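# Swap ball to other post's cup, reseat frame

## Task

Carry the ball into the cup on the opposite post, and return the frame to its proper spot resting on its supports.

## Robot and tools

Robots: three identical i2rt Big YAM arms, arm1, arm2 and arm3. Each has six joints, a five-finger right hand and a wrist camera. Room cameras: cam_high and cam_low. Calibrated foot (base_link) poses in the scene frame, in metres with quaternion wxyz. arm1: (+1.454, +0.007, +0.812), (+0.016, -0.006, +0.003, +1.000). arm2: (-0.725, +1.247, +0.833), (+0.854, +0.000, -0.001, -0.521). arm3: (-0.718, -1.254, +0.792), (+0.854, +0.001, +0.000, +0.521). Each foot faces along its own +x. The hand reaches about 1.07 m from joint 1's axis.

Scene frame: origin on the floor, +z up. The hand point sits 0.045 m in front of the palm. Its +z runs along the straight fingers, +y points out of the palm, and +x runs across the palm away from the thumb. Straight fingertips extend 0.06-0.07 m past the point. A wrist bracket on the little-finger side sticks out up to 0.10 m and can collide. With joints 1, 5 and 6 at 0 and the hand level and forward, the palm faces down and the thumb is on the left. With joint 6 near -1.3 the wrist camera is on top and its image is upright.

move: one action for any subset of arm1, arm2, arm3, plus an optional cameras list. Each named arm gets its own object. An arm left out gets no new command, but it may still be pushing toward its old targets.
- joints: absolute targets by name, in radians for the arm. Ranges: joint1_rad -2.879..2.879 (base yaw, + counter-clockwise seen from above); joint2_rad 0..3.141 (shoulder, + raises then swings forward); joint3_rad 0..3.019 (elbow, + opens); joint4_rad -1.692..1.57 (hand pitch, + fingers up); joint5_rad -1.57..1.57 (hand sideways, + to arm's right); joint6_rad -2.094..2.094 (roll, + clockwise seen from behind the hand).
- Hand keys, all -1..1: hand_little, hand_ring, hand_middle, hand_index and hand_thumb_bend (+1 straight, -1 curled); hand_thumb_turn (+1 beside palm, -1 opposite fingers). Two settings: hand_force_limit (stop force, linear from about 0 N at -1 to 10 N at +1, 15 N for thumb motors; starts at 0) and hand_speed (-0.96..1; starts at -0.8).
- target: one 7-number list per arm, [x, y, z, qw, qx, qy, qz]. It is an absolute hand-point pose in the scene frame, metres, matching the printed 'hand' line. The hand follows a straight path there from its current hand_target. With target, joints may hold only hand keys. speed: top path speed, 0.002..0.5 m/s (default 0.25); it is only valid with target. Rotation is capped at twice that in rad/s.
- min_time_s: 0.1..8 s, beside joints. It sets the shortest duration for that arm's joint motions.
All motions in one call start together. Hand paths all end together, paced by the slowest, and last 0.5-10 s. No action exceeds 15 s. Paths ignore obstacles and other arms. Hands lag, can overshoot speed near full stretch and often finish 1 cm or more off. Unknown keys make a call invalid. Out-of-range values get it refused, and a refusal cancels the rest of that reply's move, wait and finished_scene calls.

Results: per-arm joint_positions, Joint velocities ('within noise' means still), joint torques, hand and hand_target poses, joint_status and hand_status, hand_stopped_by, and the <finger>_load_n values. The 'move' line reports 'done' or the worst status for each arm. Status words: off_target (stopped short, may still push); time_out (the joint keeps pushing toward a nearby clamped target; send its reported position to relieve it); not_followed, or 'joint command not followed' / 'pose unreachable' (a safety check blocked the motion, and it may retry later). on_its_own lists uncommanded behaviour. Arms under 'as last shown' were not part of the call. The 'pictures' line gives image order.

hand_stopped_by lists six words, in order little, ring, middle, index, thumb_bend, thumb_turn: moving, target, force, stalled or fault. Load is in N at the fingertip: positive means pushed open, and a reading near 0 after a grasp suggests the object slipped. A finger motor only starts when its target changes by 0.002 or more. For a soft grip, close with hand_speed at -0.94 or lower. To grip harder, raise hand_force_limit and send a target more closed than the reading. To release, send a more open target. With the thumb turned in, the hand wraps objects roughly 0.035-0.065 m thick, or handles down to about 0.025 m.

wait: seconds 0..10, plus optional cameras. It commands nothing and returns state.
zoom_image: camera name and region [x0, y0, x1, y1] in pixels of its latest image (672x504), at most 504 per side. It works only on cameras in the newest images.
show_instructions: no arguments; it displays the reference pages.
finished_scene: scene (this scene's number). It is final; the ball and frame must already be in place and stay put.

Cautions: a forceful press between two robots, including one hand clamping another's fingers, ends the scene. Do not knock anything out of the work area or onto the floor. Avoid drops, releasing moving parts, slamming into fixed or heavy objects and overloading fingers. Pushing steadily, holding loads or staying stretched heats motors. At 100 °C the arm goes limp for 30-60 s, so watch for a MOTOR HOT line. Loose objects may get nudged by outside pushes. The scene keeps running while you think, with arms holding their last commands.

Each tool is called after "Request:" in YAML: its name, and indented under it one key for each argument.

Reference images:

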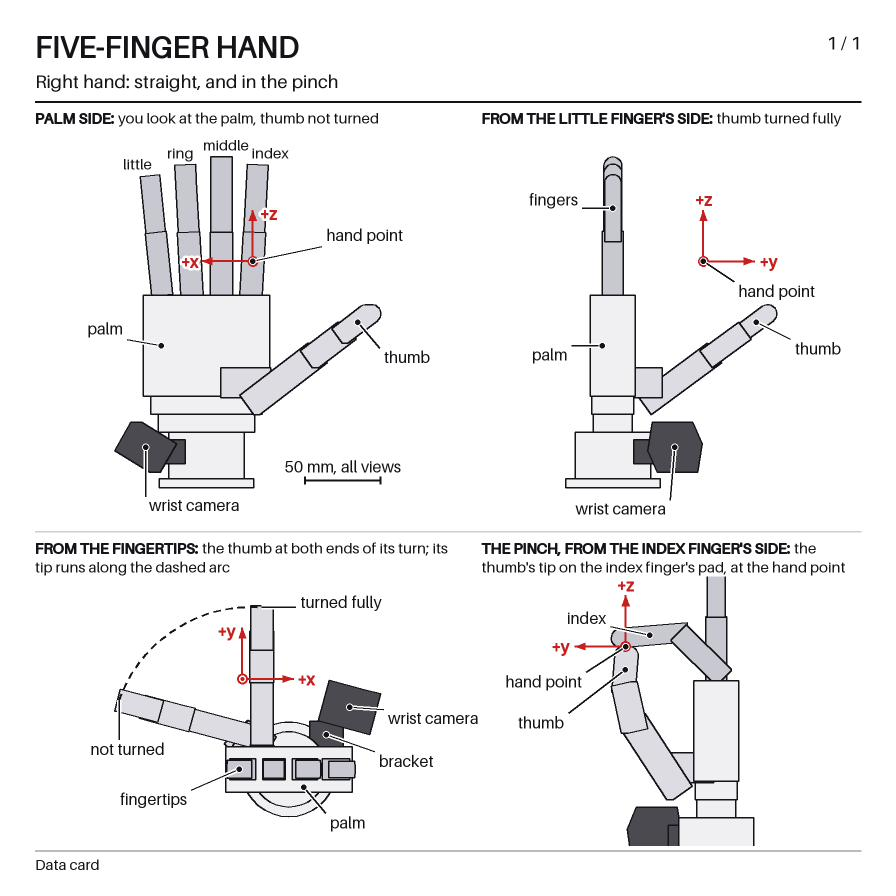

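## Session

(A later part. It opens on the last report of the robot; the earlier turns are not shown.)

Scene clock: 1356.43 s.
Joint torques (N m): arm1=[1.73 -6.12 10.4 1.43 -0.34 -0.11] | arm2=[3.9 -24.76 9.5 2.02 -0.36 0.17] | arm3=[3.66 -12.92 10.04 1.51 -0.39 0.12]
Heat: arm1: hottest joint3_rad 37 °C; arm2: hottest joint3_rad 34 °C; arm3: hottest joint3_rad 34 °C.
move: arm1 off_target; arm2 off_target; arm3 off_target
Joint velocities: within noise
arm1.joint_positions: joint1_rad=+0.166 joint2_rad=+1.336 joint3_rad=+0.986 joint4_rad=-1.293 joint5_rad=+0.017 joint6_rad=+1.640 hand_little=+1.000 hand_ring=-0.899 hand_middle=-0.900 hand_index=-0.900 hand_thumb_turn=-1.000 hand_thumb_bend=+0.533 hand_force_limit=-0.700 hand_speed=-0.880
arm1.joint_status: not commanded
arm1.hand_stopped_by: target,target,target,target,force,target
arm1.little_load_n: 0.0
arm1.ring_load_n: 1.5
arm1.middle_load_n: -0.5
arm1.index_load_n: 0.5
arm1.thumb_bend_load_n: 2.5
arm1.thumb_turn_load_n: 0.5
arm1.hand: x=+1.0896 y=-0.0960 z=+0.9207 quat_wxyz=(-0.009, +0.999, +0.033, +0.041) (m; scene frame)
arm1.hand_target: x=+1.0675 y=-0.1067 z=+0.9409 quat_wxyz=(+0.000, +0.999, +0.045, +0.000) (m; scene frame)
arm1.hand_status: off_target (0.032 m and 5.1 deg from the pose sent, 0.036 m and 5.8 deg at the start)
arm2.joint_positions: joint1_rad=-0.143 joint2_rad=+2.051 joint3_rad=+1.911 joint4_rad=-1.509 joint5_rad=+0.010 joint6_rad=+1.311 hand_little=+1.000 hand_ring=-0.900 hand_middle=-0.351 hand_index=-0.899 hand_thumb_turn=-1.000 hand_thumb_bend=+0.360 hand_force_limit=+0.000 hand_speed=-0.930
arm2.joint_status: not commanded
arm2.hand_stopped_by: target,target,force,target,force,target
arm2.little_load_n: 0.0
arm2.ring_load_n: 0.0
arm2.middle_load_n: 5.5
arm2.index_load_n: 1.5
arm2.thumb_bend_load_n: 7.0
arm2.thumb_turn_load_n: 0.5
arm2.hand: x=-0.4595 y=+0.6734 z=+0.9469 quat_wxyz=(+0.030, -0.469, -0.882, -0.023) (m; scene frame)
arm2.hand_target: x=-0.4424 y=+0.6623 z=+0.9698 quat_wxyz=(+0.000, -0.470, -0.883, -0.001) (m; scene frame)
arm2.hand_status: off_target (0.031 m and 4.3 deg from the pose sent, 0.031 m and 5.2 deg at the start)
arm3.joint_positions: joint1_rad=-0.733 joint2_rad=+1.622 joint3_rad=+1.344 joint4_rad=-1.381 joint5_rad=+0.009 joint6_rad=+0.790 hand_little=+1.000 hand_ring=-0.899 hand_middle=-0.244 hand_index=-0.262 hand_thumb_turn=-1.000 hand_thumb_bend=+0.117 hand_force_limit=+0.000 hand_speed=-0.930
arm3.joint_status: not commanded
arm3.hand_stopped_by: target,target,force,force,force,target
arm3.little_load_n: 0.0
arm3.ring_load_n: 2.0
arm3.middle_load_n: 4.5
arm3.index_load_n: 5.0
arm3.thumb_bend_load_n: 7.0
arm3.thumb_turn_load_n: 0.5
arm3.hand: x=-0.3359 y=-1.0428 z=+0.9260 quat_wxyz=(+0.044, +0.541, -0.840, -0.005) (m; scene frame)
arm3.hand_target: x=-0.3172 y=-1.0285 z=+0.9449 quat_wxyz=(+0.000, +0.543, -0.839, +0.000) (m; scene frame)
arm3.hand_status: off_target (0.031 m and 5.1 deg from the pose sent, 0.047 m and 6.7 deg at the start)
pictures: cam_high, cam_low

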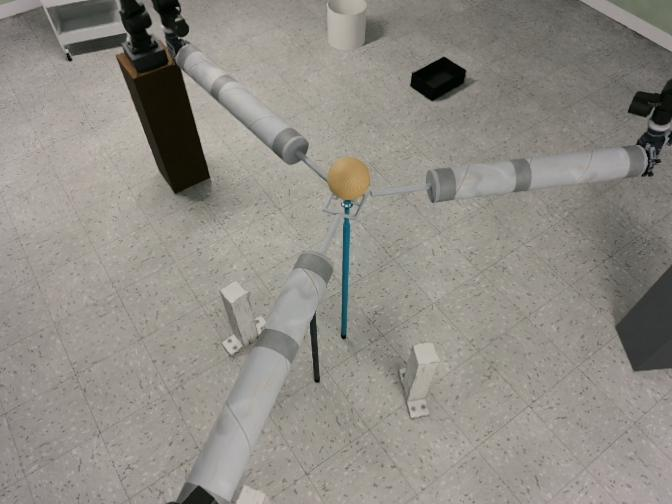

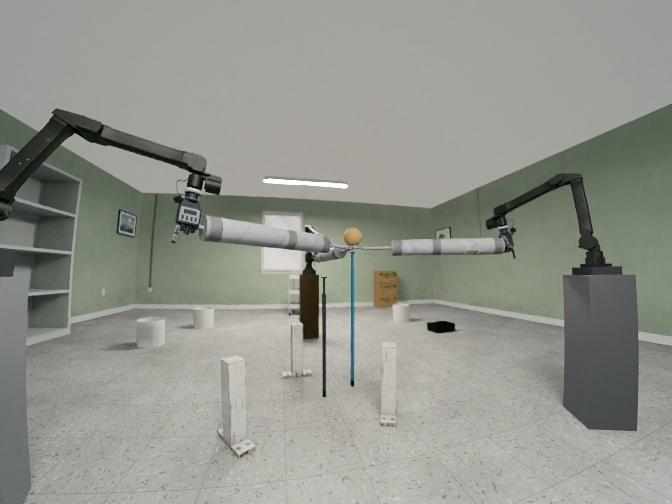

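Request:
move:
  arm1: {"target":[1.066,-0.107,0.900,0,0.9990,0.0450,0],"speed":0.05}
  arm2: {"target":[-0.442,0.661,0.929,0,0.470,0.8827,0],"speed":0.05}
  arm3: {"target":[-0.316,-1.028,0.904,0,-0.5432,0.8396,0],"speed":0.05}
  cameras: ["cam_high","cam_low"]

Scene clock: 1392.40 s.
Joint torques (N m): arm1=[1.32 -6.3 9.58 1.32 -0.3 -0.04] | arm2=[3.78 -24.23 8.98 1.98 -0.31 0.16] | arm3=[3.37 -13.57 9.36 1.35 -0.35 0.13]
Heat: arm1: hottest joint3_rad 35 °C; arm2: hottest joint3_rad 31 °C; arm3: hottest joint3_rad 34 °C.
move: arm1 off_target; arm2 off_target; arm3 off_target
Joint velocities: within noise
arm1.joint_positions: joint1_rad=+0.166 joint2_rad=+1.378 joint3_rad=+0.919 joint4_rad=-1.177 joint5_rad=+0.016 joint6_rad=+1.632 hand_little=+1.000 hand_ring=-0.899 hand_middle=-0.900 hand_index=-0.900 hand_thumb_turn=-1.000 hand_thumb_bend=+0.533 hand_force_limit=-0.700 hand_speed=-0.880
arm1.joint_status: not commanded
arm1.hand_stopped_by: target,target,target,target,force,target
arm1.little_load_n: 0.0
arm1.ring_load_n: 2.0
arm1.middle_load_n: -0.5
arm1.index_load_n: 0.0
arm1.thumb_bend_load_n: 2.5
arm1.thumb_turn_load_n: 1.0
arm1.hand: x=+1.0886 y=-0.0969 z=+0.8836 quat_wxyz=(-0.008, +0.999, +0.037, +0.037) (m; scene frame)
arm1.hand_target: x=+1.0672 y=-0.1068 z=+0.9009 quat_wxyz=(+0.000, +0.999, +0.045, +0.000) (m; scene frame)
arm1.hand_status: off_target (0.030 m and 4.5 deg from the pose sent, 0.033 m and 5.1 deg at the start)
arm2.joint_positions: joint1_rad=-0.142 joint2_rad=+2.064 joint3_rad=+1.839 joint4_rad=-1.411 joint5_rad=+0.009 joint6_rad=+1.312 hand_little=+1.000 hand_ring=-0.900 hand_middle=-0.351 hand_index=-0.899 hand_thumb_turn=-1.000 hand_thumb_bend=+0.360 hand_force_limit=+0.000 hand_speed=-0.930
arm2.joint_status: not commanded
arm2.hand_stopped_by: target,target,force,target,force,target
arm2.little_load_n: 0.0
arm2.ring_load_n: 0.0
arm2.middle_load_n: 5.5
arm2.index_load_n: 1.5
arm2.thumb_bend_load_n: 7.0
arm2.thumb_turn_load_n: 0.5
arm2.hand: x=-0.4585 y=+0.6724 z=+0.9113 quat_wxyz=(+0.026, -0.469, -0.882, -0.019) (m; scene frame)
arm2.hand_target: x=-0.4423 y=+0.6619 z=+0.9296 quat_wxyz=(+0.000, -0.470, -0.883, +0.000) (m; scene frame)
arm2.hand_status: off_target (0.027 m and 3.7 deg from the pose sent, 0.028 m and 4.3 deg at the start)
arm3.joint_positions: joint1_rad=-0.733 joint2_rad=+1.650 joint3_rad=+1.278 joint4_rad=-1.275 joint5_rad=+0.009 joint6_rad=+0.790 hand_little=+1.000 hand_ring=-0.899 hand_middle=-0.244 hand_index=-0.262 hand_thumb_turn=-1.000 hand_thumb_bend=+0.117 hand_force_limit=+0.000 hand_speed=-0.930
arm3.joint_status: not commanded
arm3.hand_stopped_by: target,target,force,force,force,target
arm3.little_load_n: 0.0
arm3.ring_load_n: 1.5
arm3.middle_load_n: 5.0
arm3.index_load_n: 5.0
arm3.thumb_bend_load_n: 7.0
arm3.thumb_turn_load_n: 0.5
arm3.hand: x=-0.3340 y=-1.0418 z=+0.8888 quat_wxyz=(+0.039, +0.541, -0.840, -0.005) (m; scene frame)
arm3.hand_target: x=-0.3169 y=-1.0284 z=+0.9048 quat_wxyz=(+0.000, +0.543, -0.840, +0.000) (m; scene frame)
arm3.hand_status: off_target (0.027 m and 4.5 deg from the pose sent, 0.033 m and 5.1 deg at the start)
pictures: cam_high, cam_low

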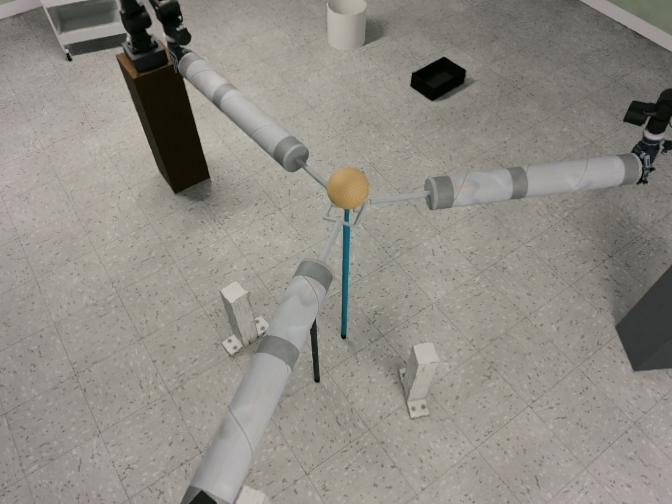

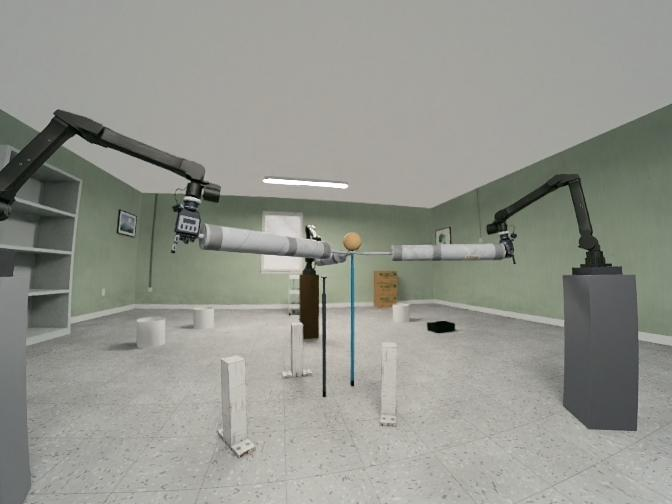

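Request:
move:
  arm1: {"target":[1.066,-0.107,0.870,0,0.9990,0.0450,0],"speed":0.05}
  arm2: {"target":[-0.442,0.661,0.899,0,0.470,0.8827,0],"speed":0.05}
  arm3: {"target":[-0.316,-1.028,0.874,0,-0.5432,0.8396,0],"speed":0.05}
  cameras: ["cam_high","cam_low"]

Request:
zoom_image:
  camera: "cam_high"
  region: [280, 130, 420, 250]

Request:
zoom_image:
  camera: "cam_low"
  region: [290, 200, 410, 300]

Scene clock: 1403.47 s.
Joint torques (N m): arm1=[1.26 -6.65 9.11 1.18 -0.26 0] | arm2=[3.78 -23.94 8.76 1.88 -0.29 0.17] | arm3=[3.66 -12.75 8.88 1.26 -0.32 0.12]
Heat: arm1: hottest joint3_rad 35 °C; arm2: hottest joint3_rad 30 °C; arm3: hottest joint3_rad 34 °C.
move: arm1 off_target; arm2 off_target; arm3 off_target
Joint velocities: within noise
arm1.joint_positions: joint1_rad=+0.166 joint2_rad=+1.417 joint3_rad=+0.874 joint4_rad=-1.086 joint5_rad=+0.015 joint6_rad=+1.628 hand_little=+1.000 hand_ring=-0.899 hand_middle=-0.900 hand_index=-0.900 hand_thumb_turn=-1.000 hand_thumb_bend=+0.533 hand_force_limit=-0.700 hand_speed=-0.880
arm1.joint_status: not commanded
arm1.hand_stopped_by: target,target,target,target,force,target
arm1.little_load_n: -0.5
arm1.ring_load_n: 1.5
arm1.middle_load_n: -0.5
arm1.index_load_n: 0.0
arm1.thumb_bend_load_n: 2.5
arm1.thumb_turn_load_n: 1.0
arm1.hand: x=+1.0877 y=-0.0976 z=+0.8554 quat_wxyz=(-0.007, +0.999, +0.039, +0.034) (m; scene frame)
arm1.hand_target: x=+1.0670 y=-0.1068 z=+0.8709 quat_wxyz=(+0.000, +0.999, +0.045, +0.000) (m; scene frame)
arm1.hand_status: off_target (0.028 m and 4.0 deg from the pose sent, 0.028 m and 4.5 deg at the start)
arm2.joint_positions: joint1_rad=-0.142 joint2_rad=+2.078 joint3_rad=+1.792 joint4_rad=-1.341 joint5_rad=+0.009 joint6_rad=+1.312 hand_little=+1.000 hand_ring=-0.900 hand_middle=-0.351 hand_index=-0.899 hand_thumb_turn=-1.000 hand_thumb_bend=+0.360 hand_force_limit=+0.000 hand_speed=-0.930
arm2.joint_status: not commanded
arm2.hand_stopped_by: target,target,force,target,force,target
arm2.little_load_n: 0.0
arm2.ring_load_n: 0.0
arm2.middle_load_n: 5.5
arm2.index_load_n: 1.0
arm2.thumb_bend_load_n: 7.0
arm2.thumb_turn_load_n: 1.0
arm2.hand: x=-0.4578 y=+0.6717 z=+0.8853 quat_wxyz=(+0.022, -0.469, -0.883, -0.016) (m; scene frame)
arm2.hand_target: x=-0.4423 y=+0.6616 z=+0.8997 quat_wxyz=(+0.000, -0.470, -0.883, +0.000) (m; scene frame)
arm2.hand_status: off_target (0.023 m and 3.2 deg from the pose sent, 0.023 m and 3.7 deg at the start)
arm3.joint_positions: joint1_rad=-0.733 joint2_rad=+1.675 joint3_rad=+1.233 joint4_rad=-1.195 joint5_rad=+0.007 joint6_rad=+0.790 hand_little=+1.000 hand_ring=-0.899 hand_middle=-0.244 hand_index=-0.262 hand_thumb_turn=-1.000 hand_thumb_bend=+0.117 hand_force_limit=+0.000 hand_speed=-0.930
arm3.joint_status: not commanded
arm3.hand_stopped_by: target,target,force,force,force,target
arm3.little_load_n: -0.5
arm3.ring_load_n: 1.5
arm3.middle_load_n: 4.5
arm3.index_load_n: 5.0
arm3.thumb_bend_load_n: 7.0
arm3.thumb_turn_load_n: 0.0
arm3.hand: x=-0.3326 y=-1.0410 z=+0.8615 quat_wxyz=(+0.033, +0.541, -0.840, -0.004) (m; scene frame)
arm3.hand_target: x=-0.3167 y=-1.0282 z=+0.8748 quat_wxyz=(+0.000, +0.543, -0.840, +0.000) (m; scene frame)
arm3.hand_status: off_target (0.025 m and 3.8 deg from the pose sent, 0.027 m and 4.5 deg at the start)
pictures: cam_high, cam_low

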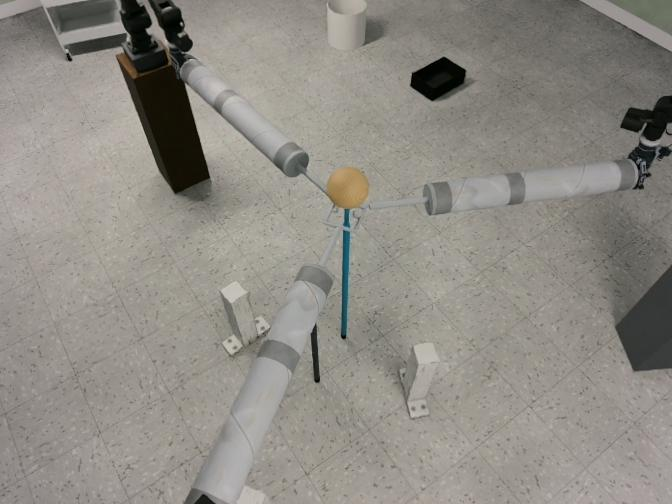

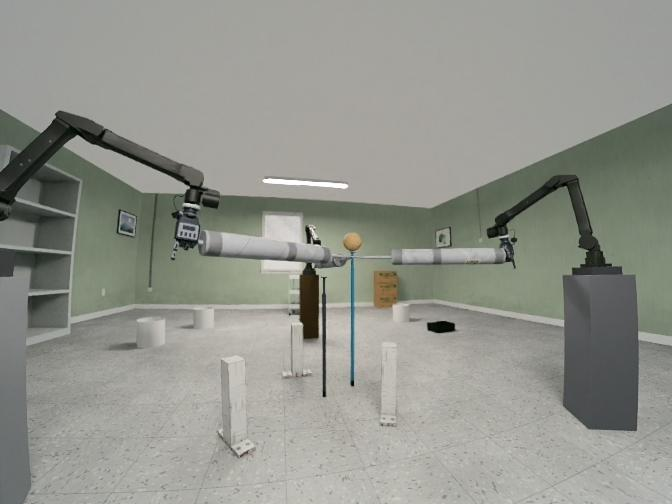

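Scaled by 3.600.

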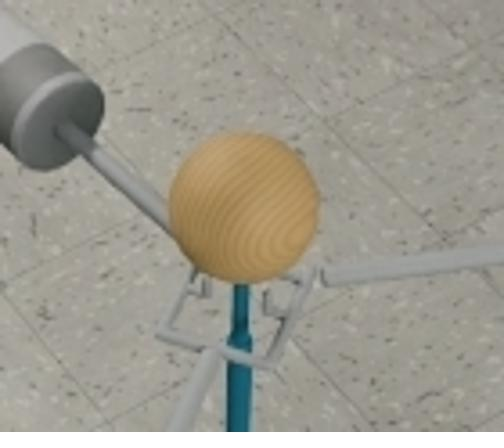

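Scaled by 4.200.

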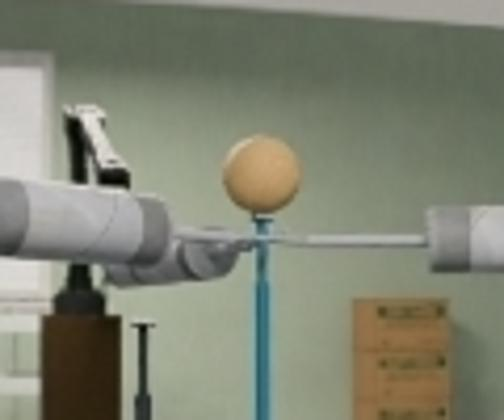

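Request:
move:
  arm1: {"target":[1.066,-0.107,0.836,0,0.9990,0.0450,0],"speed":0.05}
  arm2: {"target":[-0.442,0.661,0.865,0,0.470,0.8827,0],"speed":0.05}
  arm3: {"target":[-0.316,-1.028,0.840,0,-0.5432,0.8396,0],"speed":0.05}
  cameras: ["cam_high","cam_low"]

Request:
zoom_image:
  camera: "cam_high"
  region: [280, 130, 420, 250]

Request:
zoom_image:
  camera: "cam_low"
  region: [290, 200, 410, 300]

Scene clock: 1421.23 s.
Joint torques (N m): arm1=[1.08 -6.83 8.27 1.22 -0.28 0.03] | arm2=[3.72 -23.88 8.47 1.78 -0.28 0.16] | arm3=[3.66 -13.16 8.35 1.09 -0.32 0.11]
Heat: arm1: hottest joint3_rad 34 °C; arm2: hottest joint3_rad 30 °C; arm3: hottest joint3_rad 33 °C.
move: arm1 off_target; arm2 off_target; arm3 off_target
Joint velocities: within noise
arm1.joint_positions: joint1_rad=+0.166 joint2_rad=+1.474 joint3_rad=+0.830 joint4_rad=-0.981 joint5_rad=+0.015 joint6_rad=+1.626 hand_little=+1.000 hand_ring=-0.899 hand_middle=-0.900 hand_index=-0.900 hand_thumb_turn=-1.000 hand_thumb_bend=+0.533 hand_force_limit=-0.700 hand_speed=-0.880
arm1.joint_status: not commanded
arm1.hand_stopped_by: target,target,target,target,force,target
arm1.little_load_n: 0.0
arm1.ring_load_n: 1.5
arm1.middle_load_n: -0.5
arm1.index_load_n: 0.0
arm1.thumb_bend_load_n: 2.5
arm1.thumb_turn_load_n: 1.0
arm1.hand: x=+1.0868 y=-0.0980 z=+0.8224 quat_wxyz=(-0.007, +0.999, +0.040, +0.032) (m; scene frame)
arm1.hand_target: x=+1.0669 y=-0.1068 z=+0.8367 quat_wxyz=(+0.000, +0.999, +0.045, +0.000) (m; scene frame)
arm1.hand_status: off_target (0.026 m and 3.8 deg from the pose sent, 0.031 m and 4.0 deg at the start)
arm2.joint_positions: joint1_rad=-0.141 joint2_rad=+2.105 joint3_rad=+1.747 joint4_rad=-1.264 joint5_rad=+0.008 joint6_rad=+1.313 hand_little=+1.000 hand_ring=-0.900 hand_middle=-0.351 hand_index=-0.899 hand_thumb_turn=-1.000 hand_thumb_bend=+0.360 hand_force_limit=+0.000 hand_speed=-0.930
arm2.joint_status: not commanded
arm2.hand_stopped_by: target,target,force,target,force,target
arm2.little_load_n: 0.0
arm2.ring_load_n: 0.0
arm2.middle_load_n: 5.5
arm2.index_load_n: 1.5
arm2.thumb_bend_load_n: 7.0
arm2.thumb_turn_load_n: 1.0
arm2.hand: x=-0.4570 y=+0.6711 z=+0.8527 quat_wxyz=(+0.020, -0.469, -0.883, -0.015) (m; scene frame)
arm2.hand_target: x=-0.4422 y=+0.6616 z=+0.8655 quat_wxyz=(+0.000, -0.470, -0.883, +0.000) (m; scene frame)
arm2.hand_status: off_target (0.022 m and 2.8 deg from the pose sent, 0.028 m and 3.2 deg at the start)
arm3.joint_positions: joint1_rad=-0.733 joint2_rad=+1.716 joint3_rad=+1.189 joint4_rad=-1.105 joint5_rad=+0.007 joint6_rad=+0.790 hand_little=+1.000 hand_ring=-0.899 hand_middle=-0.244 hand_index=-0.262 hand_thumb_turn=-1.000 hand_thumb_bend=+0.117 hand_force_limit=+0.000 hand_speed=-0.930
arm3.joint_status: not commanded
arm3.hand_stopped_by: target,target,force,force,force,target
arm3.little_load_n: 0.0
arm3.ring_load_n: 1.5
arm3.middle_load_n: 5.0
arm3.index_load_n: 5.0
arm3.thumb_bend_load_n: 7.0
arm3.thumb_turn_load_n: 0.5
arm3.hand: x=-0.3315 y=-1.0404 z=+0.8279 quat_wxyz=(+0.030, +0.541, -0.840, -0.004) (m; scene frame)
arm3.hand_target: x=-0.3166 y=-1.0282 z=+0.8406 quat_wxyz=(+0.000, +0.543, -0.840, +0.000) (m; scene frame)
arm3.hand_status: off_target (0.023 m and 3.5 deg from the pose sent, 0.030 m and 3.8 deg at the start)
pictures: cam_high, cam_low

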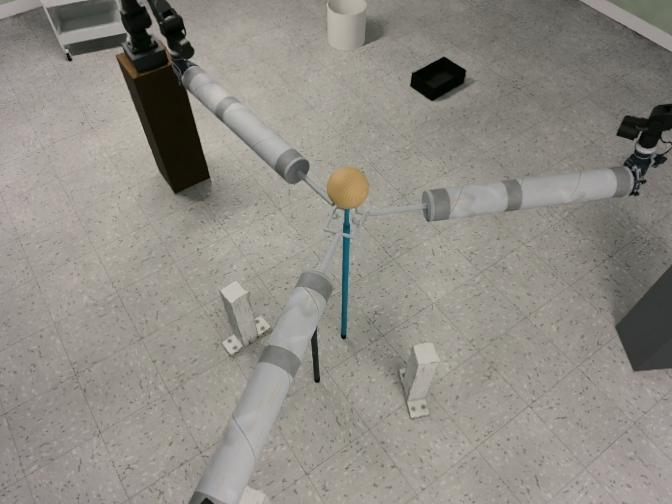

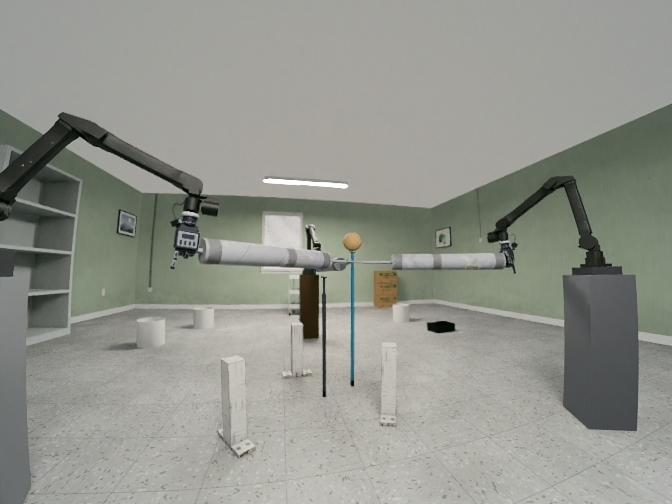

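Scaled by 3.600.

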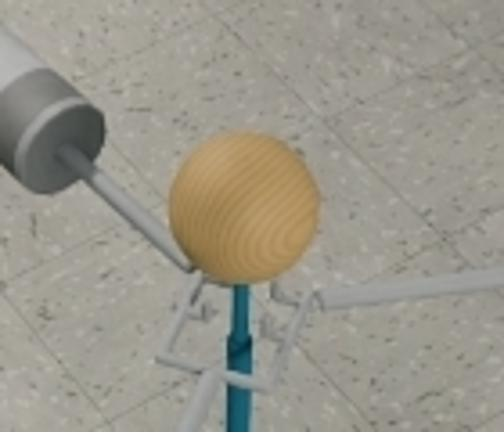

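Scaled by 4.200.

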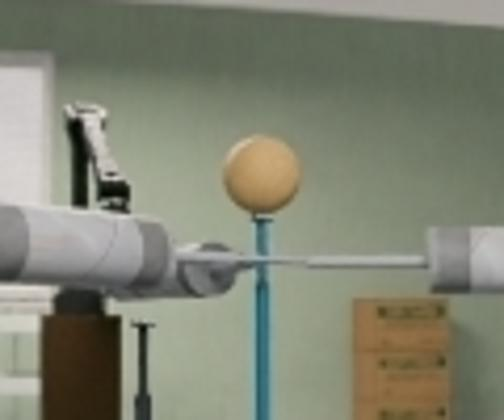

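Request:
move:
  arm1: {"target":[1.0426,-0.0746,0.838,0,0.9990,0.0450,0],"speed":0.05}
  arm2: {"target":[-0.4654,0.6934,0.867,0,0.470,0.8827,0],"speed":0.05}
  arm3: {"target":[-0.3394,-0.9956,0.842,0,-0.5432,0.8396,0],"speed":0.05}
  cameras: ["cam_high","cam_low"]

Request:
zoom_image:
  camera: "cam_high"
  region: [280, 130, 420, 250]

Scene clock: 1432.27 s.
Joint torques (N m): arm1=[-0.32 -7.18 11.15 0.05 -0.25 -0.09] | arm2=[1.9 -26.81 7.56 1.16 0 -0.03] | arm3=[3.43 -14.74 7.69 0.54 -0.11 0.2]
Heat: arm1: hottest joint3_rad 34 °C; arm2: hottest joint3_rad 30 °C; arm3: hottest joint3_rad 33 °C.
move: arm1 off_target; arm2 off_target; arm3 off_target
Joint velocities: within noise
arm1.joint_positions: joint1_rad=+0.089 joint2_rad=+1.512 joint3_rad=+0.846 joint4_rad=-0.968 joint5_rad=+0.016 joint6_rad=+1.541 hand_little=+1.000 hand_ring=-0.899 hand_middle=-0.900 hand_index=-0.900 hand_thumb_turn=-1.000 hand_thumb_bend=+0.533 hand_force_limit=-0.700 hand_speed=-0.880
arm1.joint_status: not commanded
arm1.hand_stopped_by: target,target,target,target,force,target
arm1.little_load_n: 0.0
arm1.ring_load_n: 1.5
arm1.middle_load_n: -0.5
arm1.index_load_n: 0.0
arm1.thumb_bend_load_n: 2.5
arm1.thumb_turn_load_n: 1.0
arm1.hand: x=+1.0782 y=-0.0722 z=+0.8141 quat_wxyz=(-0.005, +0.998, +0.044, +0.037) (m; scene frame)
arm1.hand_target: x=+1.0445 y=-0.0742 z=+0.8389 quat_wxyz=(+0.000, +0.999, +0.045, +0.000) (m; scene frame)
arm1.hand_status: off_target (0.043 m and 4.3 deg from the pose sent, 0.052 m and 3.8 deg at the start)
arm2.joint_positions: joint1_rad=-0.138 joint2_rad=+2.053 joint3_rad=+1.595 joint4_rad=-1.190 joint5_rad=+0.002 joint6_rad=+1.313 hand_little=+1.000 hand_ring=-0.900 hand_middle=-0.351 hand_index=-0.899 hand_thumb_turn=-1.000 hand_thumb_bend=+0.360 hand_force_limit=+0.000 hand_speed=-0.930
arm2.joint_status: not commanded
arm2.hand_stopped_by: target,target,force,target,force,target
arm2.little_load_n: 0.0
arm2.ring_load_n: 0.0
arm2.middle_load_n: 5.5
arm2.index_load_n: 1.5
arm2.thumb_bend_load_n: 7.0
arm2.thumb_turn_load_n: 0.5
arm2.hand: x=-0.4668 y=+0.7077 z=+0.8310 quat_wxyz=(+0.028, -0.468, -0.883, -0.025) (m; scene frame)
arm2.hand_target: x=-0.4657 y=+0.6941 z=+0.8667 quat_wxyz=(+0.000, -0.470, -0.883, +0.000) (m; scene frame)
arm2.hand_status: off_target (0.039 m and 4.3 deg from the pose sent, 0.028 m and 2.8 deg at the start)
arm3.joint_positions: joint1_rad=-0.647 joint2_rad=+1.716 joint3_rad=+1.174 joint4_rad=-1.089 joint5_rad=+0.001 joint6_rad=+0.864 hand_little=+1.000 hand_ring=-0.899 hand_middle=-0.244 hand_index=-0.262 hand_thumb_turn=-1.000 hand_thumb_bend=+0.117 hand_force_limit=+0.000 hand_speed=-0.930
arm3.joint_status: not commanded
arm3.hand_stopped_by: target,target,force,force,force,target
arm3.little_load_n: 0.0
arm3.ring_load_n: 1.0
arm3.middle_load_n: 5.0
arm3.index_load_n: 5.0
arm3.thumb_bend_load_n: 7.0
arm3.thumb_turn_load_n: 0.0
arm3.hand: x=-0.3508 y=-1.0050 z=+0.8229 quat_wxyz=(+0.030, +0.546, -0.837, -0.004) (m; scene frame)
arm3.hand_target: x=-0.3399 y=-0.9959 z=+0.8422 quat_wxyz=(+0.000, +0.543, -0.840, +0.000) (m; scene frame)
arm3.hand_status: off_target (0.024 m and 3.5 deg from the pose sent, 0.048 m and 3.5 deg at the start)
pictures: cam_high, cam_low

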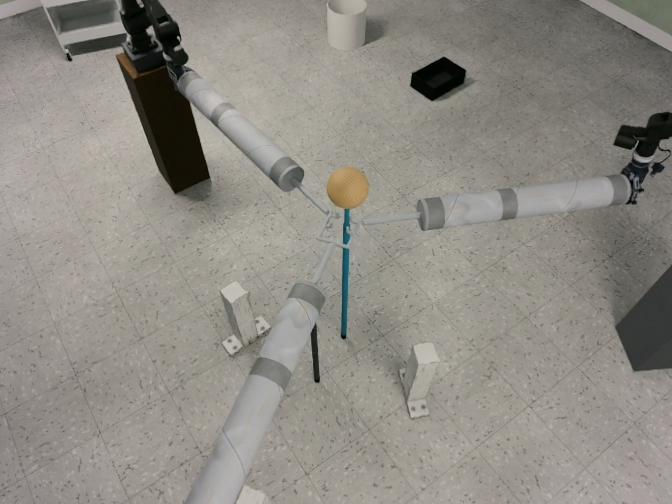

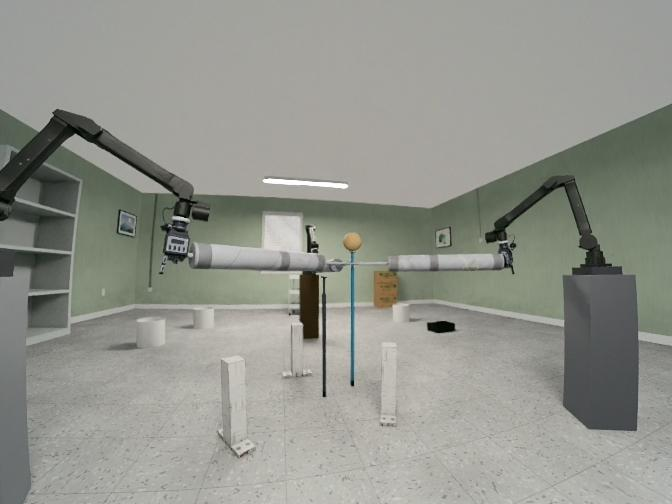

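Scaled by 3.600.

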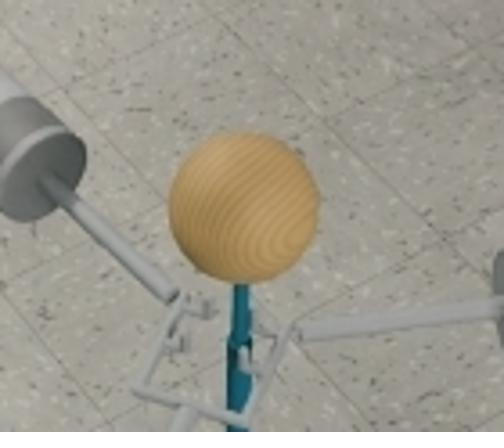

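Request:
move:
  arm1: {"target":[1.0306,-0.0806,0.846,0,0.9990,0.0450,0],"speed":0.05}
  arm2: {"target":[-0.4770,0.6850,0.875,0,0.470,0.8827,0],"speed":0.05}
  arm3: {"target":[-0.3474,-1.0010,0.850,0,-0.5432,0.8396,0],"speed":0.05}
  cameras: ["cam_high","cam_low"]

Request:
zoom_image:
  camera: "cam_high"
  region: [280, 130, 420, 250]

Scene clock: 1444.07 s.
Joint torques (N m): arm1=[1.38 -7.41 11.69 -0.14 -0.26 0.03] | arm2=[1.44 -26.81 9.25 0.16 -0.08 -0.17] | arm3=[3.08 -14.8 8.06 0.09 -0.16 0.16]
Heat: arm1: hottest joint3_rad 34 °C; arm2: hottest joint3_rad 29 °C; arm3: hottest joint3_rad 33 °C.
move: arm1 off_target; arm2 off_target; arm3 off_target
Joint velocities: within noise
arm1.joint_positions: joint1_rad=+0.089 joint2_rad=+1.528 joint3_rad=+0.885 joint4_rad=-0.988 joint5_rad=+0.014 joint6_rad=+1.541 hand_little=+1.000 hand_ring=-0.899 hand_middle=-0.900 hand_index=-0.900 hand_thumb_turn=-1.000 hand_thumb_bend=+0.533 hand_force_limit=-0.700 hand_speed=-0.880
arm1.joint_status: not commanded
arm1.hand_stopped_by: target,target,target,target,force,target
arm1.little_load_n: 0.0
arm1.ring_load_n: 2.0
arm1.middle_load_n: -0.5
arm1.index_load_n: 0.0
arm1.thumb_bend_load_n: 2.5
arm1.thumb_turn_load_n: 1.0
arm1.hand: x=+1.0657 y=-0.0733 z=+0.8203 quat_wxyz=(-0.004, +0.998, +0.043, +0.036) (m; scene frame)
arm1.hand_target: x=+1.0326 y=-0.0805 z=+0.8470 quat_wxyz=(+0.000, +0.999, +0.045, +0.000) (m; scene frame)
arm1.hand_status: off_target (0.044 m and 4.1 deg from the pose sent, 0.058 m and 4.3 deg at the start)
arm2.joint_positions: joint1_rad=-0.156 joint2_rad=+2.053 joint3_rad=+1.595 joint4_rad=-1.190 joint5_rad=+0.005 joint6_rad=+1.303 hand_little=+1.000 hand_ring=-0.900 hand_middle=-0.351 hand_index=-0.899 hand_thumb_turn=-1.000 hand_thumb_bend=+0.360 hand_force_limit=+0.000 hand_speed=-0.930
arm2.joint_status: not commanded
arm2.hand_stopped_by: target,target,force,target,force,target
arm2.little_load_n: 0.0
arm2.ring_load_n: 0.0
arm2.middle_load_n: 5.5
arm2.index_load_n: 1.5
arm2.thumb_bend_load_n: 7.0
arm2.thumb_turn_load_n: 0.5
arm2.hand: x=-0.4768 y=+0.7037 z=+0.8308 quat_wxyz=(+0.028, -0.472, -0.881, -0.025) (m; scene frame)
arm2.hand_target: x=-0.4773 y=+0.6863 z=+0.8745 quat_wxyz=(+0.000, -0.470, -0.883, +0.000) (m; scene frame)
arm2.hand_status: off_target (0.048 m and 4.3 deg from the pose sent, 0.051 m and 4.3 deg at the start)
arm3.joint_positions: joint1_rad=-0.647 joint2_rad=+1.689 joint3_rad=+1.149 joint4_rad=-1.092 joint5_rad=+0.003 joint6_rad=+0.865 hand_little=+1.000 hand_ring=-0.899 hand_middle=-0.244 hand_index=-0.262 hand_thumb_turn=-1.000 hand_thumb_bend=+0.117 hand_force_limit=+0.000 hand_speed=-0.930
arm3.joint_status: not commanded
arm3.hand_stopped_by: target,target,force,force,force,target
arm3.little_load_n: 0.0
arm3.ring_load_n: 1.5
arm3.middle_load_n: 5.0
arm3.index_load_n: 5.0
arm3.thumb_bend_load_n: 7.0
arm3.thumb_turn_load_n: 0.0
arm3.hand: x=-0.3591 y=-1.0093 z=+0.8269 quat_wxyz=(+0.030, +0.546, -0.837, -0.003) (m; scene frame)
arm3.hand_target: x=-0.3481 y=-1.0013 z=+0.8499 quat_wxyz=(+0.000, +0.543, -0.840, +0.000) (m; scene frame)
arm3.hand_status: off_target (0.027 m and 3.5 deg from the pose sent, 0.028 m and 3.5 deg at the start)
pictures: cam_high, cam_low

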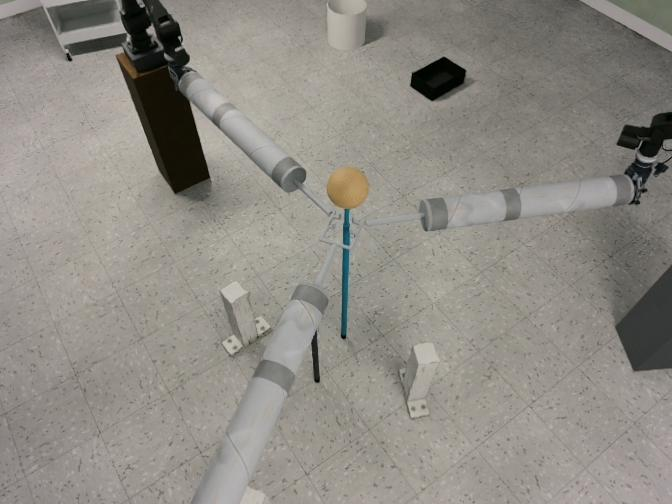

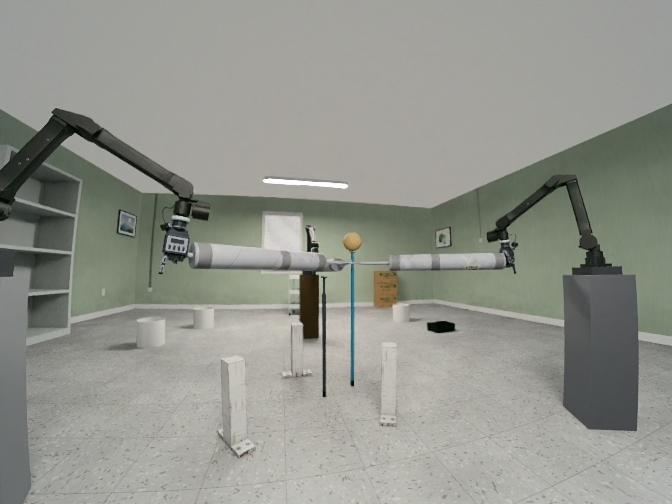

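Scaled by 3.600.

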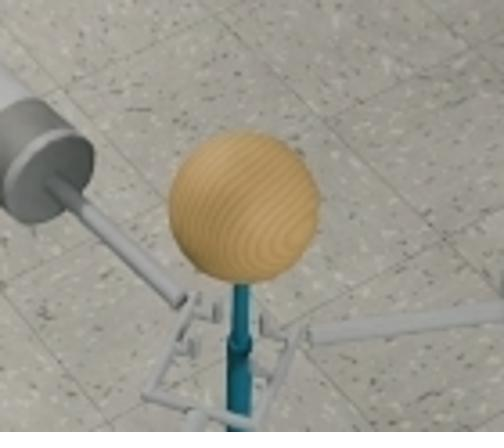

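Request:
move:
  arm1: {"target":[0.984,-0.016,0.852,0,0.9990,0.0450,0],"speed":0.06}
  arm2: {"target":[-0.522,0.750,0.881,0,0.470,0.8827,0],"speed":0.06}
  arm3: {"target":[-0.394,-0.936,0.854,0,-0.5432,0.8396,0],"speed":0.06}
  cameras: ["cam_high","cam_low"]

Request:
zoom_image:
  camera: "cam_high"
  region: [280, 130, 420, 250]

Scene clock: 1454.50 s.
Joint torques (N m): arm1=[1.03 -9.64 12.34 -0.2 -0.61 -0.03] | arm2=[1.44 -23.88 7.47 1.26 -0.1 -0.18] | arm3=[3.31 -14.04 8.58 0.21 0.12 0.12]
Heat: arm1: hottest joint3_rad 34 °C; arm2: hottest joint2_rad 29 °C; arm3: hottest joint3_rad 32 °C.
move: arm1 off_target; arm2 off_target; arm3 off_target
Joint velocities: within noise
arm1.joint_positions: joint1_rad=-0.061 joint2_rad=+1.627 joint3_rad=+1.024 joint4_rad=-1.028 joint5_rad=+0.023 joint6_rad=+1.390 hand_little=+1.000 hand_ring=-0.899 hand_middle=-0.900 hand_index=-0.900 hand_thumb_turn=-1.000 hand_thumb_bend=+0.533 hand_force_limit=-0.700 hand_speed=-0.880
arm1.joint_status: not commanded
arm1.hand_stopped_by: target,target,target,target,force,target
arm1.little_load_n: 0.0
arm1.ring_load_n: 3.0
arm1.middle_load_n: -0.5
arm1.index_load_n: 0.0
arm1.thumb_bend_load_n: 2.5
arm1.thumb_turn_load_n: 1.0
arm1.hand: x=+1.0216 y=-0.0129 z=+0.8246 quat_wxyz=(-0.004, +0.998, +0.044, +0.037) (m; scene frame)
arm1.hand_target: x=+0.9864 y=-0.0159 z=+0.8531 quat_wxyz=(+0.000, +0.999, +0.045, +0.000) (m; scene frame)
arm1.hand_status: off_target (0.047 m and 4.3 deg from the pose sent, 0.105 m and 4.1 deg at the start)
arm2.joint_positions: joint1_rad=-0.200 joint2_rad=+1.869 joint3_rad=+1.350 joint4_rad=-1.134 joint5_rad=+0.006 joint6_rad=+1.259 hand_little=+1.000 hand_ring=-0.900 hand_middle=-0.351 hand_index=-0.899 hand_thumb_turn=-1.000 hand_thumb_bend=+0.360 hand_force_limit=+0.000 hand_speed=-0.930
arm2.joint_status: not commanded
arm2.hand_stopped_by: target,target,force,target,force,target
arm2.little_load_n: 0.0
arm2.ring_load_n: 0.0
arm2.middle_load_n: 5.5
arm2.index_load_n: 1.5
arm2.thumb_bend_load_n: 7.0
arm2.thumb_turn_load_n: 1.0
arm2.hand: x=-0.5211 y=+0.7652 z=+0.8482 quat_wxyz=(+0.029, -0.472, -0.881, -0.027) (m; scene frame)
arm2.hand_target: x=-0.5222 y=+0.7508 z=+0.8806 quat_wxyz=(+0.001, -0.470, -0.883, +0.000) (m; scene frame)
arm2.hand_status: off_target (0.036 m and 4.6 deg from the pose sent, 0.082 m and 4.3 deg at the start)
arm3.joint_positions: joint1_rad=-0.474 joint2_rad=+1.662 joint3_rad=+1.128 joint4_rad=-1.101 joint5_rad=-0.006 joint6_rad=+1.045 hand_little=+1.000 hand_ring=-0.899 hand_middle=-0.244 hand_index=-0.262 hand_thumb_turn=-1.000 hand_thumb_bend=+0.117 hand_force_limit=+0.000 hand_speed=-0.930
arm3.joint_status: not commanded
arm3.hand_stopped_by: target,target,force,force,force,target
arm3.little_load_n: 0.0
arm3.ring_load_n: 2.0
arm3.middle_load_n: 5.0
arm3.index_load_n: 5.0
arm3.thumb_bend_load_n: 7.0
arm3.thumb_turn_load_n: 0.5
arm3.hand: x=-0.4066 y=-0.9472 z=+0.8318 quat_wxyz=(+0.032, +0.542, -0.839, -0.002) (m; scene frame)
arm3.hand_target: x=-0.3947 y=-0.9364 z=+0.8542 quat_wxyz=(+0.000, +0.543, -0.840, +0.000) (m; scene frame)
arm3.hand_status: off_target (0.028 m and 3.7 deg from the pose sent, 0.086 m and 3.5 deg at the start)
pictures: cam_high, cam_low

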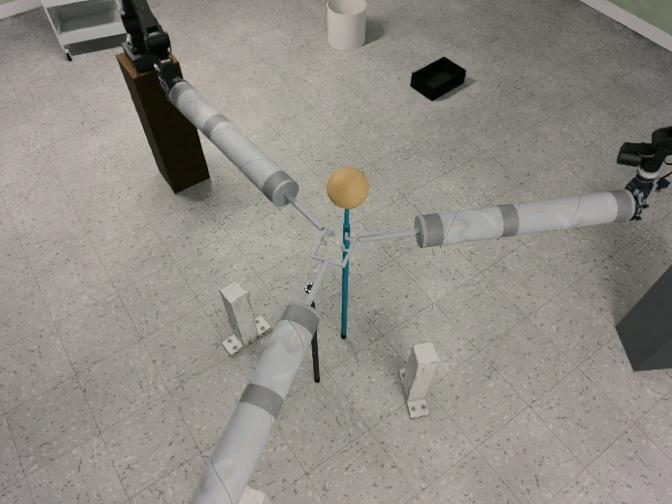

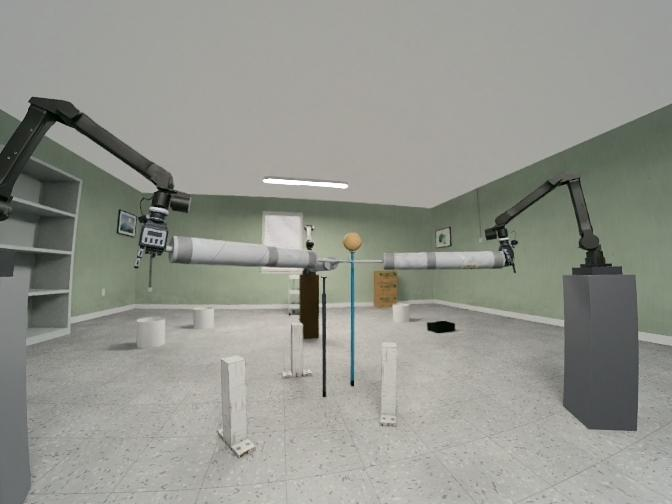

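Scaled by 3.600.

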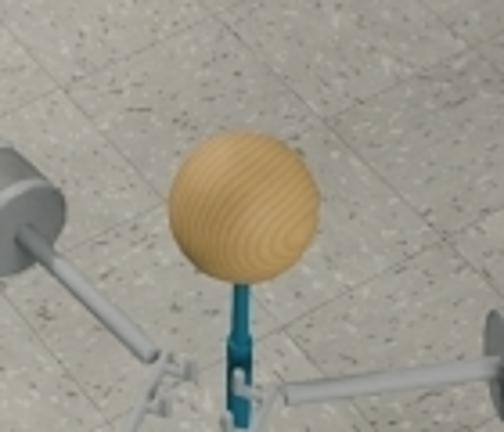

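Request:
move:
  arm1: {"target":[0.912,0.110,0.860,0,0.9990,0.0450,0],"speed":0.08}
  arm2: {"target":[-0.5885,0.860,0.887,0,0.470,0.8827,0],"speed":0.08}
  arm3: {"target":[-0.454,-0.818,0.862,0,-0.5432,0.8396,0],"speed":0.08}
  cameras: ["cam_high","cam_low"]

Scene clock: 1482.50 s.
Joint torques (N m): arm1=[1.03 -11.75 13.27 -0.16 -0.34 0.05] | arm2=[2.49 -17.79 7.42 1.26 -0.58 -0.18] | arm3=[2.49 -12.45 12.04 -0.42 0.27 0.04]
Heat: arm1: hottest joint3_rad 38 °C; arm2: hottest joint2_rad 29 °C; arm3: hottest joint3_rad 33 °C.
move: arm1 off_target; arm2 off_target; arm3 off_target
Joint velocities: within noise
arm1.joint_positions: joint1_rad=-0.281 joint2_rad=+1.839 joint3_rad=+1.334 joint4_rad=-1.133 joint5_rad=+0.012 joint6_rad=+1.164 hand_little=+1.000 hand_ring=-0.899 hand_middle=-0.900 hand_index=-0.900 hand_thumb_turn=-1.000 hand_thumb_bend=+0.533 hand_force_limit=-0.700 hand_speed=-0.880
arm1.joint_status: not commanded
arm1.hand_stopped_by: target,target,target,target,force,target
arm1.little_load_n: 0.0
arm1.ring_load_n: 4.0
arm1.middle_load_n: -0.5
arm1.index_load_n: 0.0
arm1.thumb_bend_load_n: 2.5
arm1.thumb_turn_load_n: 1.0
arm1.hand: x=+0.9504 y=+0.1022 z=+0.8292 quat_wxyz=(+0.010, +0.998, +0.047, +0.040) (m; scene frame)
arm1.hand_target: x=+0.9148 y=+0.1092 z=+0.8613 quat_wxyz=(+0.000, +0.999, +0.045, -0.001) (m; scene frame)
arm1.hand_status: off_target (0.050 m and 4.7 deg from the pose sent, 0.168 m and 4.3 deg at the start)
arm2.joint_positions: joint1_rad=-0.301 joint2_rad=+1.563 joint3_rad=+0.981 joint4_rad=-1.063 joint5_rad=+0.018 joint6_rad=+1.170 hand_little=+1.000 hand_ring=-0.900 hand_middle=-0.351 hand_index=-0.899 hand_thumb_turn=-1.000 hand_thumb_bend=+0.360 hand_force_limit=+0.000 hand_speed=-0.930
arm2.joint_status: not commanded
arm2.hand_stopped_by: target,target,force,target,force,target
arm2.little_load_n: 0.0
arm2.ring_load_n: 0.0
arm2.middle_load_n: 5.0
arm2.index_load_n: 2.0
arm2.thumb_bend_load_n: 7.0
arm2.thumb_turn_load_n: 1.0
arm2.hand: x=-0.5943 y=+0.8726 z=+0.8642 quat_wxyz=(+0.028, -0.477, -0.878, -0.024) (m; scene frame)
arm2.hand_target: x=-0.5886 y=+0.8606 z=+0.8868 quat_wxyz=(+0.000, -0.470, -0.883, +0.000) (m; scene frame)
arm2.hand_status: off_target (0.027 m and 4.3 deg from the pose sent, 0.123 m and 4.6 deg at the start)
arm3.joint_positions: joint1_rad=-0.195 joint2_rad=+1.711 joint3_rad=+1.207 joint4_rad=-1.133 joint5_rad=-0.009 joint6_rad=+1.324 hand_little=+1.000 hand_ring=-0.899 hand_middle=-0.244 hand_index=-0.262 hand_thumb_turn=-1.000 hand_thumb_bend=+0.117 hand_force_limit=+0.000 hand_speed=-0.930
arm3.joint_status: not commanded
arm3.hand_stopped_by: target,target,force,force,force,target
arm3.little_load_n: 0.0
arm3.ring_load_n: 2.0
arm3.middle_load_n: 4.5
arm3.index_load_n: 5.0
arm3.thumb_bend_load_n: 7.0
arm3.thumb_turn_load_n: 0.5
arm3.hand: x=-0.4763 y=-0.8408 z=+0.8357 quat_wxyz=(+0.033, +0.543, -0.839, +0.005) (m; scene frame)
arm3.hand_target: x=-0.4552 y=-0.8196 z=+0.8627 quat_wxyz=(-0.001, +0.543, -0.840, +0.000) (m; scene frame)
arm3.hand_status: off_target (0.041 m and 3.8 deg from the pose sent, 0.141 m and 3.7 deg at the start)
pictures: cam_high, cam_low

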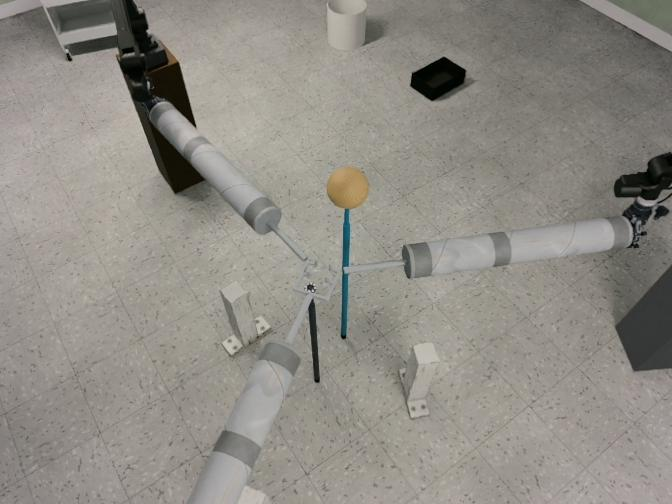

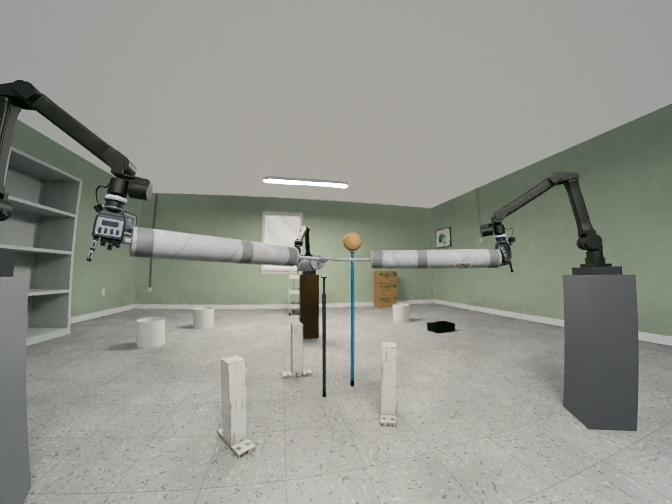

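Request:
move:
  arm1: {"target":[0.837,0.243,0.865,0,0.9990,0.0450,0],"speed":0.08}
  arm2: {"target":[-0.647,0.973,0.880,0,0.470,0.8827,0],"speed":0.08}
  arm3: {"target":[-0.506,-0.690,0.868,0,-0.5432,0.8396,0],"speed":0.08}
  cameras: ["cam_high","cam_low"]

Scene clock: 1491.67 s.
Joint torques (N m): arm1=[3.19 -15.27 15.62 0.13 -0.43 0.23] | arm2=[3.55 -11.69 8.53 1.09 -1.51 -0.11] | arm3=[2.26 -15.09 13.01 -0.32 0.26 -0.05]
Heat: arm1: hottest joint3_rad 38 °C; arm2: hottest joint2_rad 28 °C; arm3: hottest joint3_rad 35 °C.
move: arm1 off_target; arm2 off_target; arm3 off_target
Joint velocities: within noise
arm1.joint_positions: joint1_rad=-0.467 joint2_rad=+2.135 joint3_rad=+1.794 joint4_rad=-1.341 joint5_rad=+0.009 joint6_rad=+0.984 hand_little=+1.000 hand_ring=-0.899 hand_middle=-0.900 hand_index=-0.900 hand_thumb_turn=-1.000 hand_thumb_bend=+0.533 hand_force_limit=-0.700 hand_speed=-0.880
arm1.joint_status: not commanded
arm1.hand_stopped_by: target,target,target,target,force,target
arm1.little_load_n: 0.0
arm1.ring_load_n: 4.5
arm1.middle_load_n: -0.5
arm1.index_load_n: 0.0
arm1.thumb_bend_load_n: 2.5
arm1.thumb_turn_load_n: 1.0
arm1.hand: x=+0.8923 y=+0.2393 z=+0.8239 quat_wxyz=(+0.028, +0.997, +0.044, +0.056) (m; scene frame)
arm1.hand_target: x=+0.8426 y=+0.2400 z=+0.8682 quat_wxyz=(+0.001, +0.999, +0.045, -0.002) (m; scene frame)
arm1.hand_status: off_target (0.069 m and 7.1 deg from the pose sent, 0.184 m and 4.7 deg at the start)
arm2.joint_positions: joint1_rad=-0.449 joint2_rad=+1.250 joint3_rad=+0.648 joint4_rad=-1.049 joint5_rad=+0.039 joint6_rad=+1.027 hand_little=+1.000 hand_ring=-0.900 hand_middle=-0.351 hand_index=-0.899 hand_thumb_turn=-1.000 hand_thumb_bend=+0.360 hand_force_limit=+0.000 hand_speed=-0.930
arm2.joint_status: not commanded
arm2.hand_stopped_by: target,target,force,target,force,target
arm2.little_load_n: 0.0
arm2.ring_load_n: 0.5
arm2.middle_load_n: 5.5
arm2.index_load_n: 1.5
arm2.thumb_bend_load_n: 7.5
arm2.thumb_turn_load_n: 0.5
arm2.hand: x=-0.6588 y=+0.9928 z=+0.8589 quat_wxyz=(+0.036, -0.478, -0.877, -0.025) (m; scene frame)
arm2.hand_target: x=-0.6476 y=+0.9739 z=+0.8801 quat_wxyz=(+0.000, -0.469, -0.883, +0.000) (m; scene frame)
arm2.hand_status: off_target (0.031 m and 5.1 deg from the pose sent, 0.115 m and 4.3 deg at the start)
arm3.joint_positions: joint1_rad=+0.022 joint2_rad=+1.897 joint3_rad=+1.483 joint4_rad=-1.233 joint5_rad=-0.009 joint6_rad=+1.546 hand_little=+1.000 hand_ring=-0.899 hand_middle=-0.244 hand_index=-0.262 hand_thumb_turn=-1.000 hand_thumb_bend=+0.117 hand_force_limit=+0.000 hand_speed=-0.930
arm3.joint_status: not commanded
arm3.hand_stopped_by: target,target,force,force,force,target
arm3.little_load_n: 0.0
arm3.ring_load_n: 3.0
arm3.middle_load_n: 4.5
arm3.index_load_n: 5.0
arm3.thumb_bend_load_n: 7.0
arm3.thumb_turn_load_n: 0.5
arm3.hand: x=-0.5261 y=-0.7182 z=+0.8366 quat_wxyz=(+0.035, +0.540, -0.841, +0.015) (m; scene frame)
arm3.hand_target: x=-0.5071 y=-0.6926 z=+0.8689 quat_wxyz=(-0.001, +0.543, -0.840, +0.000) (m; scene frame)
arm3.hand_status: off_target (0.047 m and 4.4 deg from the pose sent, 0.157 m and 3.8 deg at the start)
pictures: cam_high, cam_low

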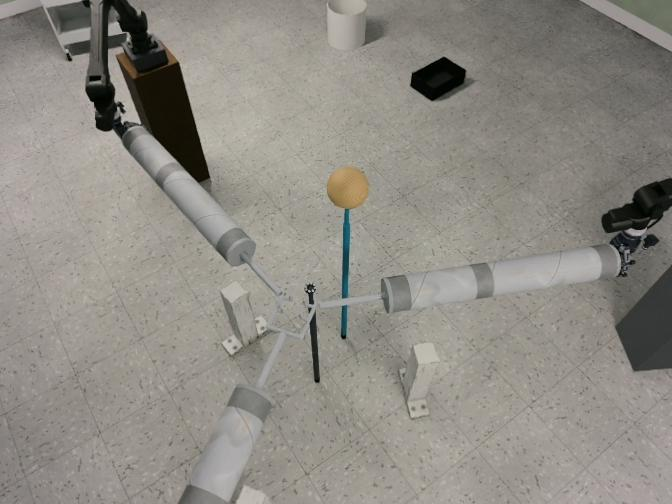

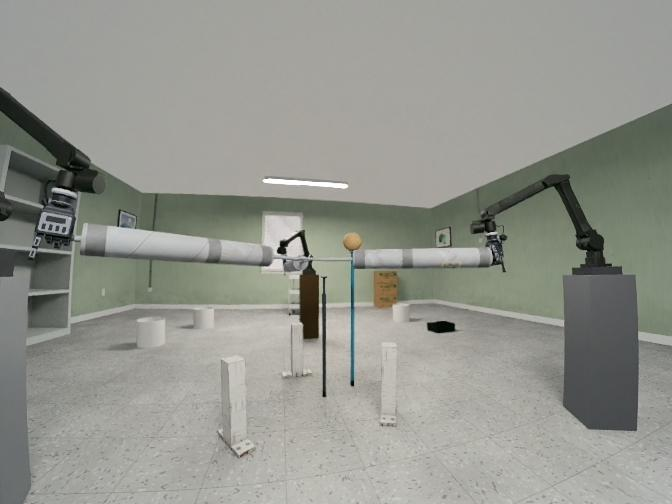

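Request:
zoom_image:
  camera: "cam_high"
  region: [230, 240, 370, 360]

Scaled by 3.600.

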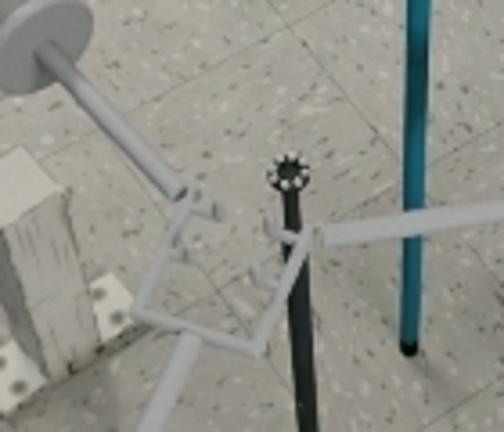

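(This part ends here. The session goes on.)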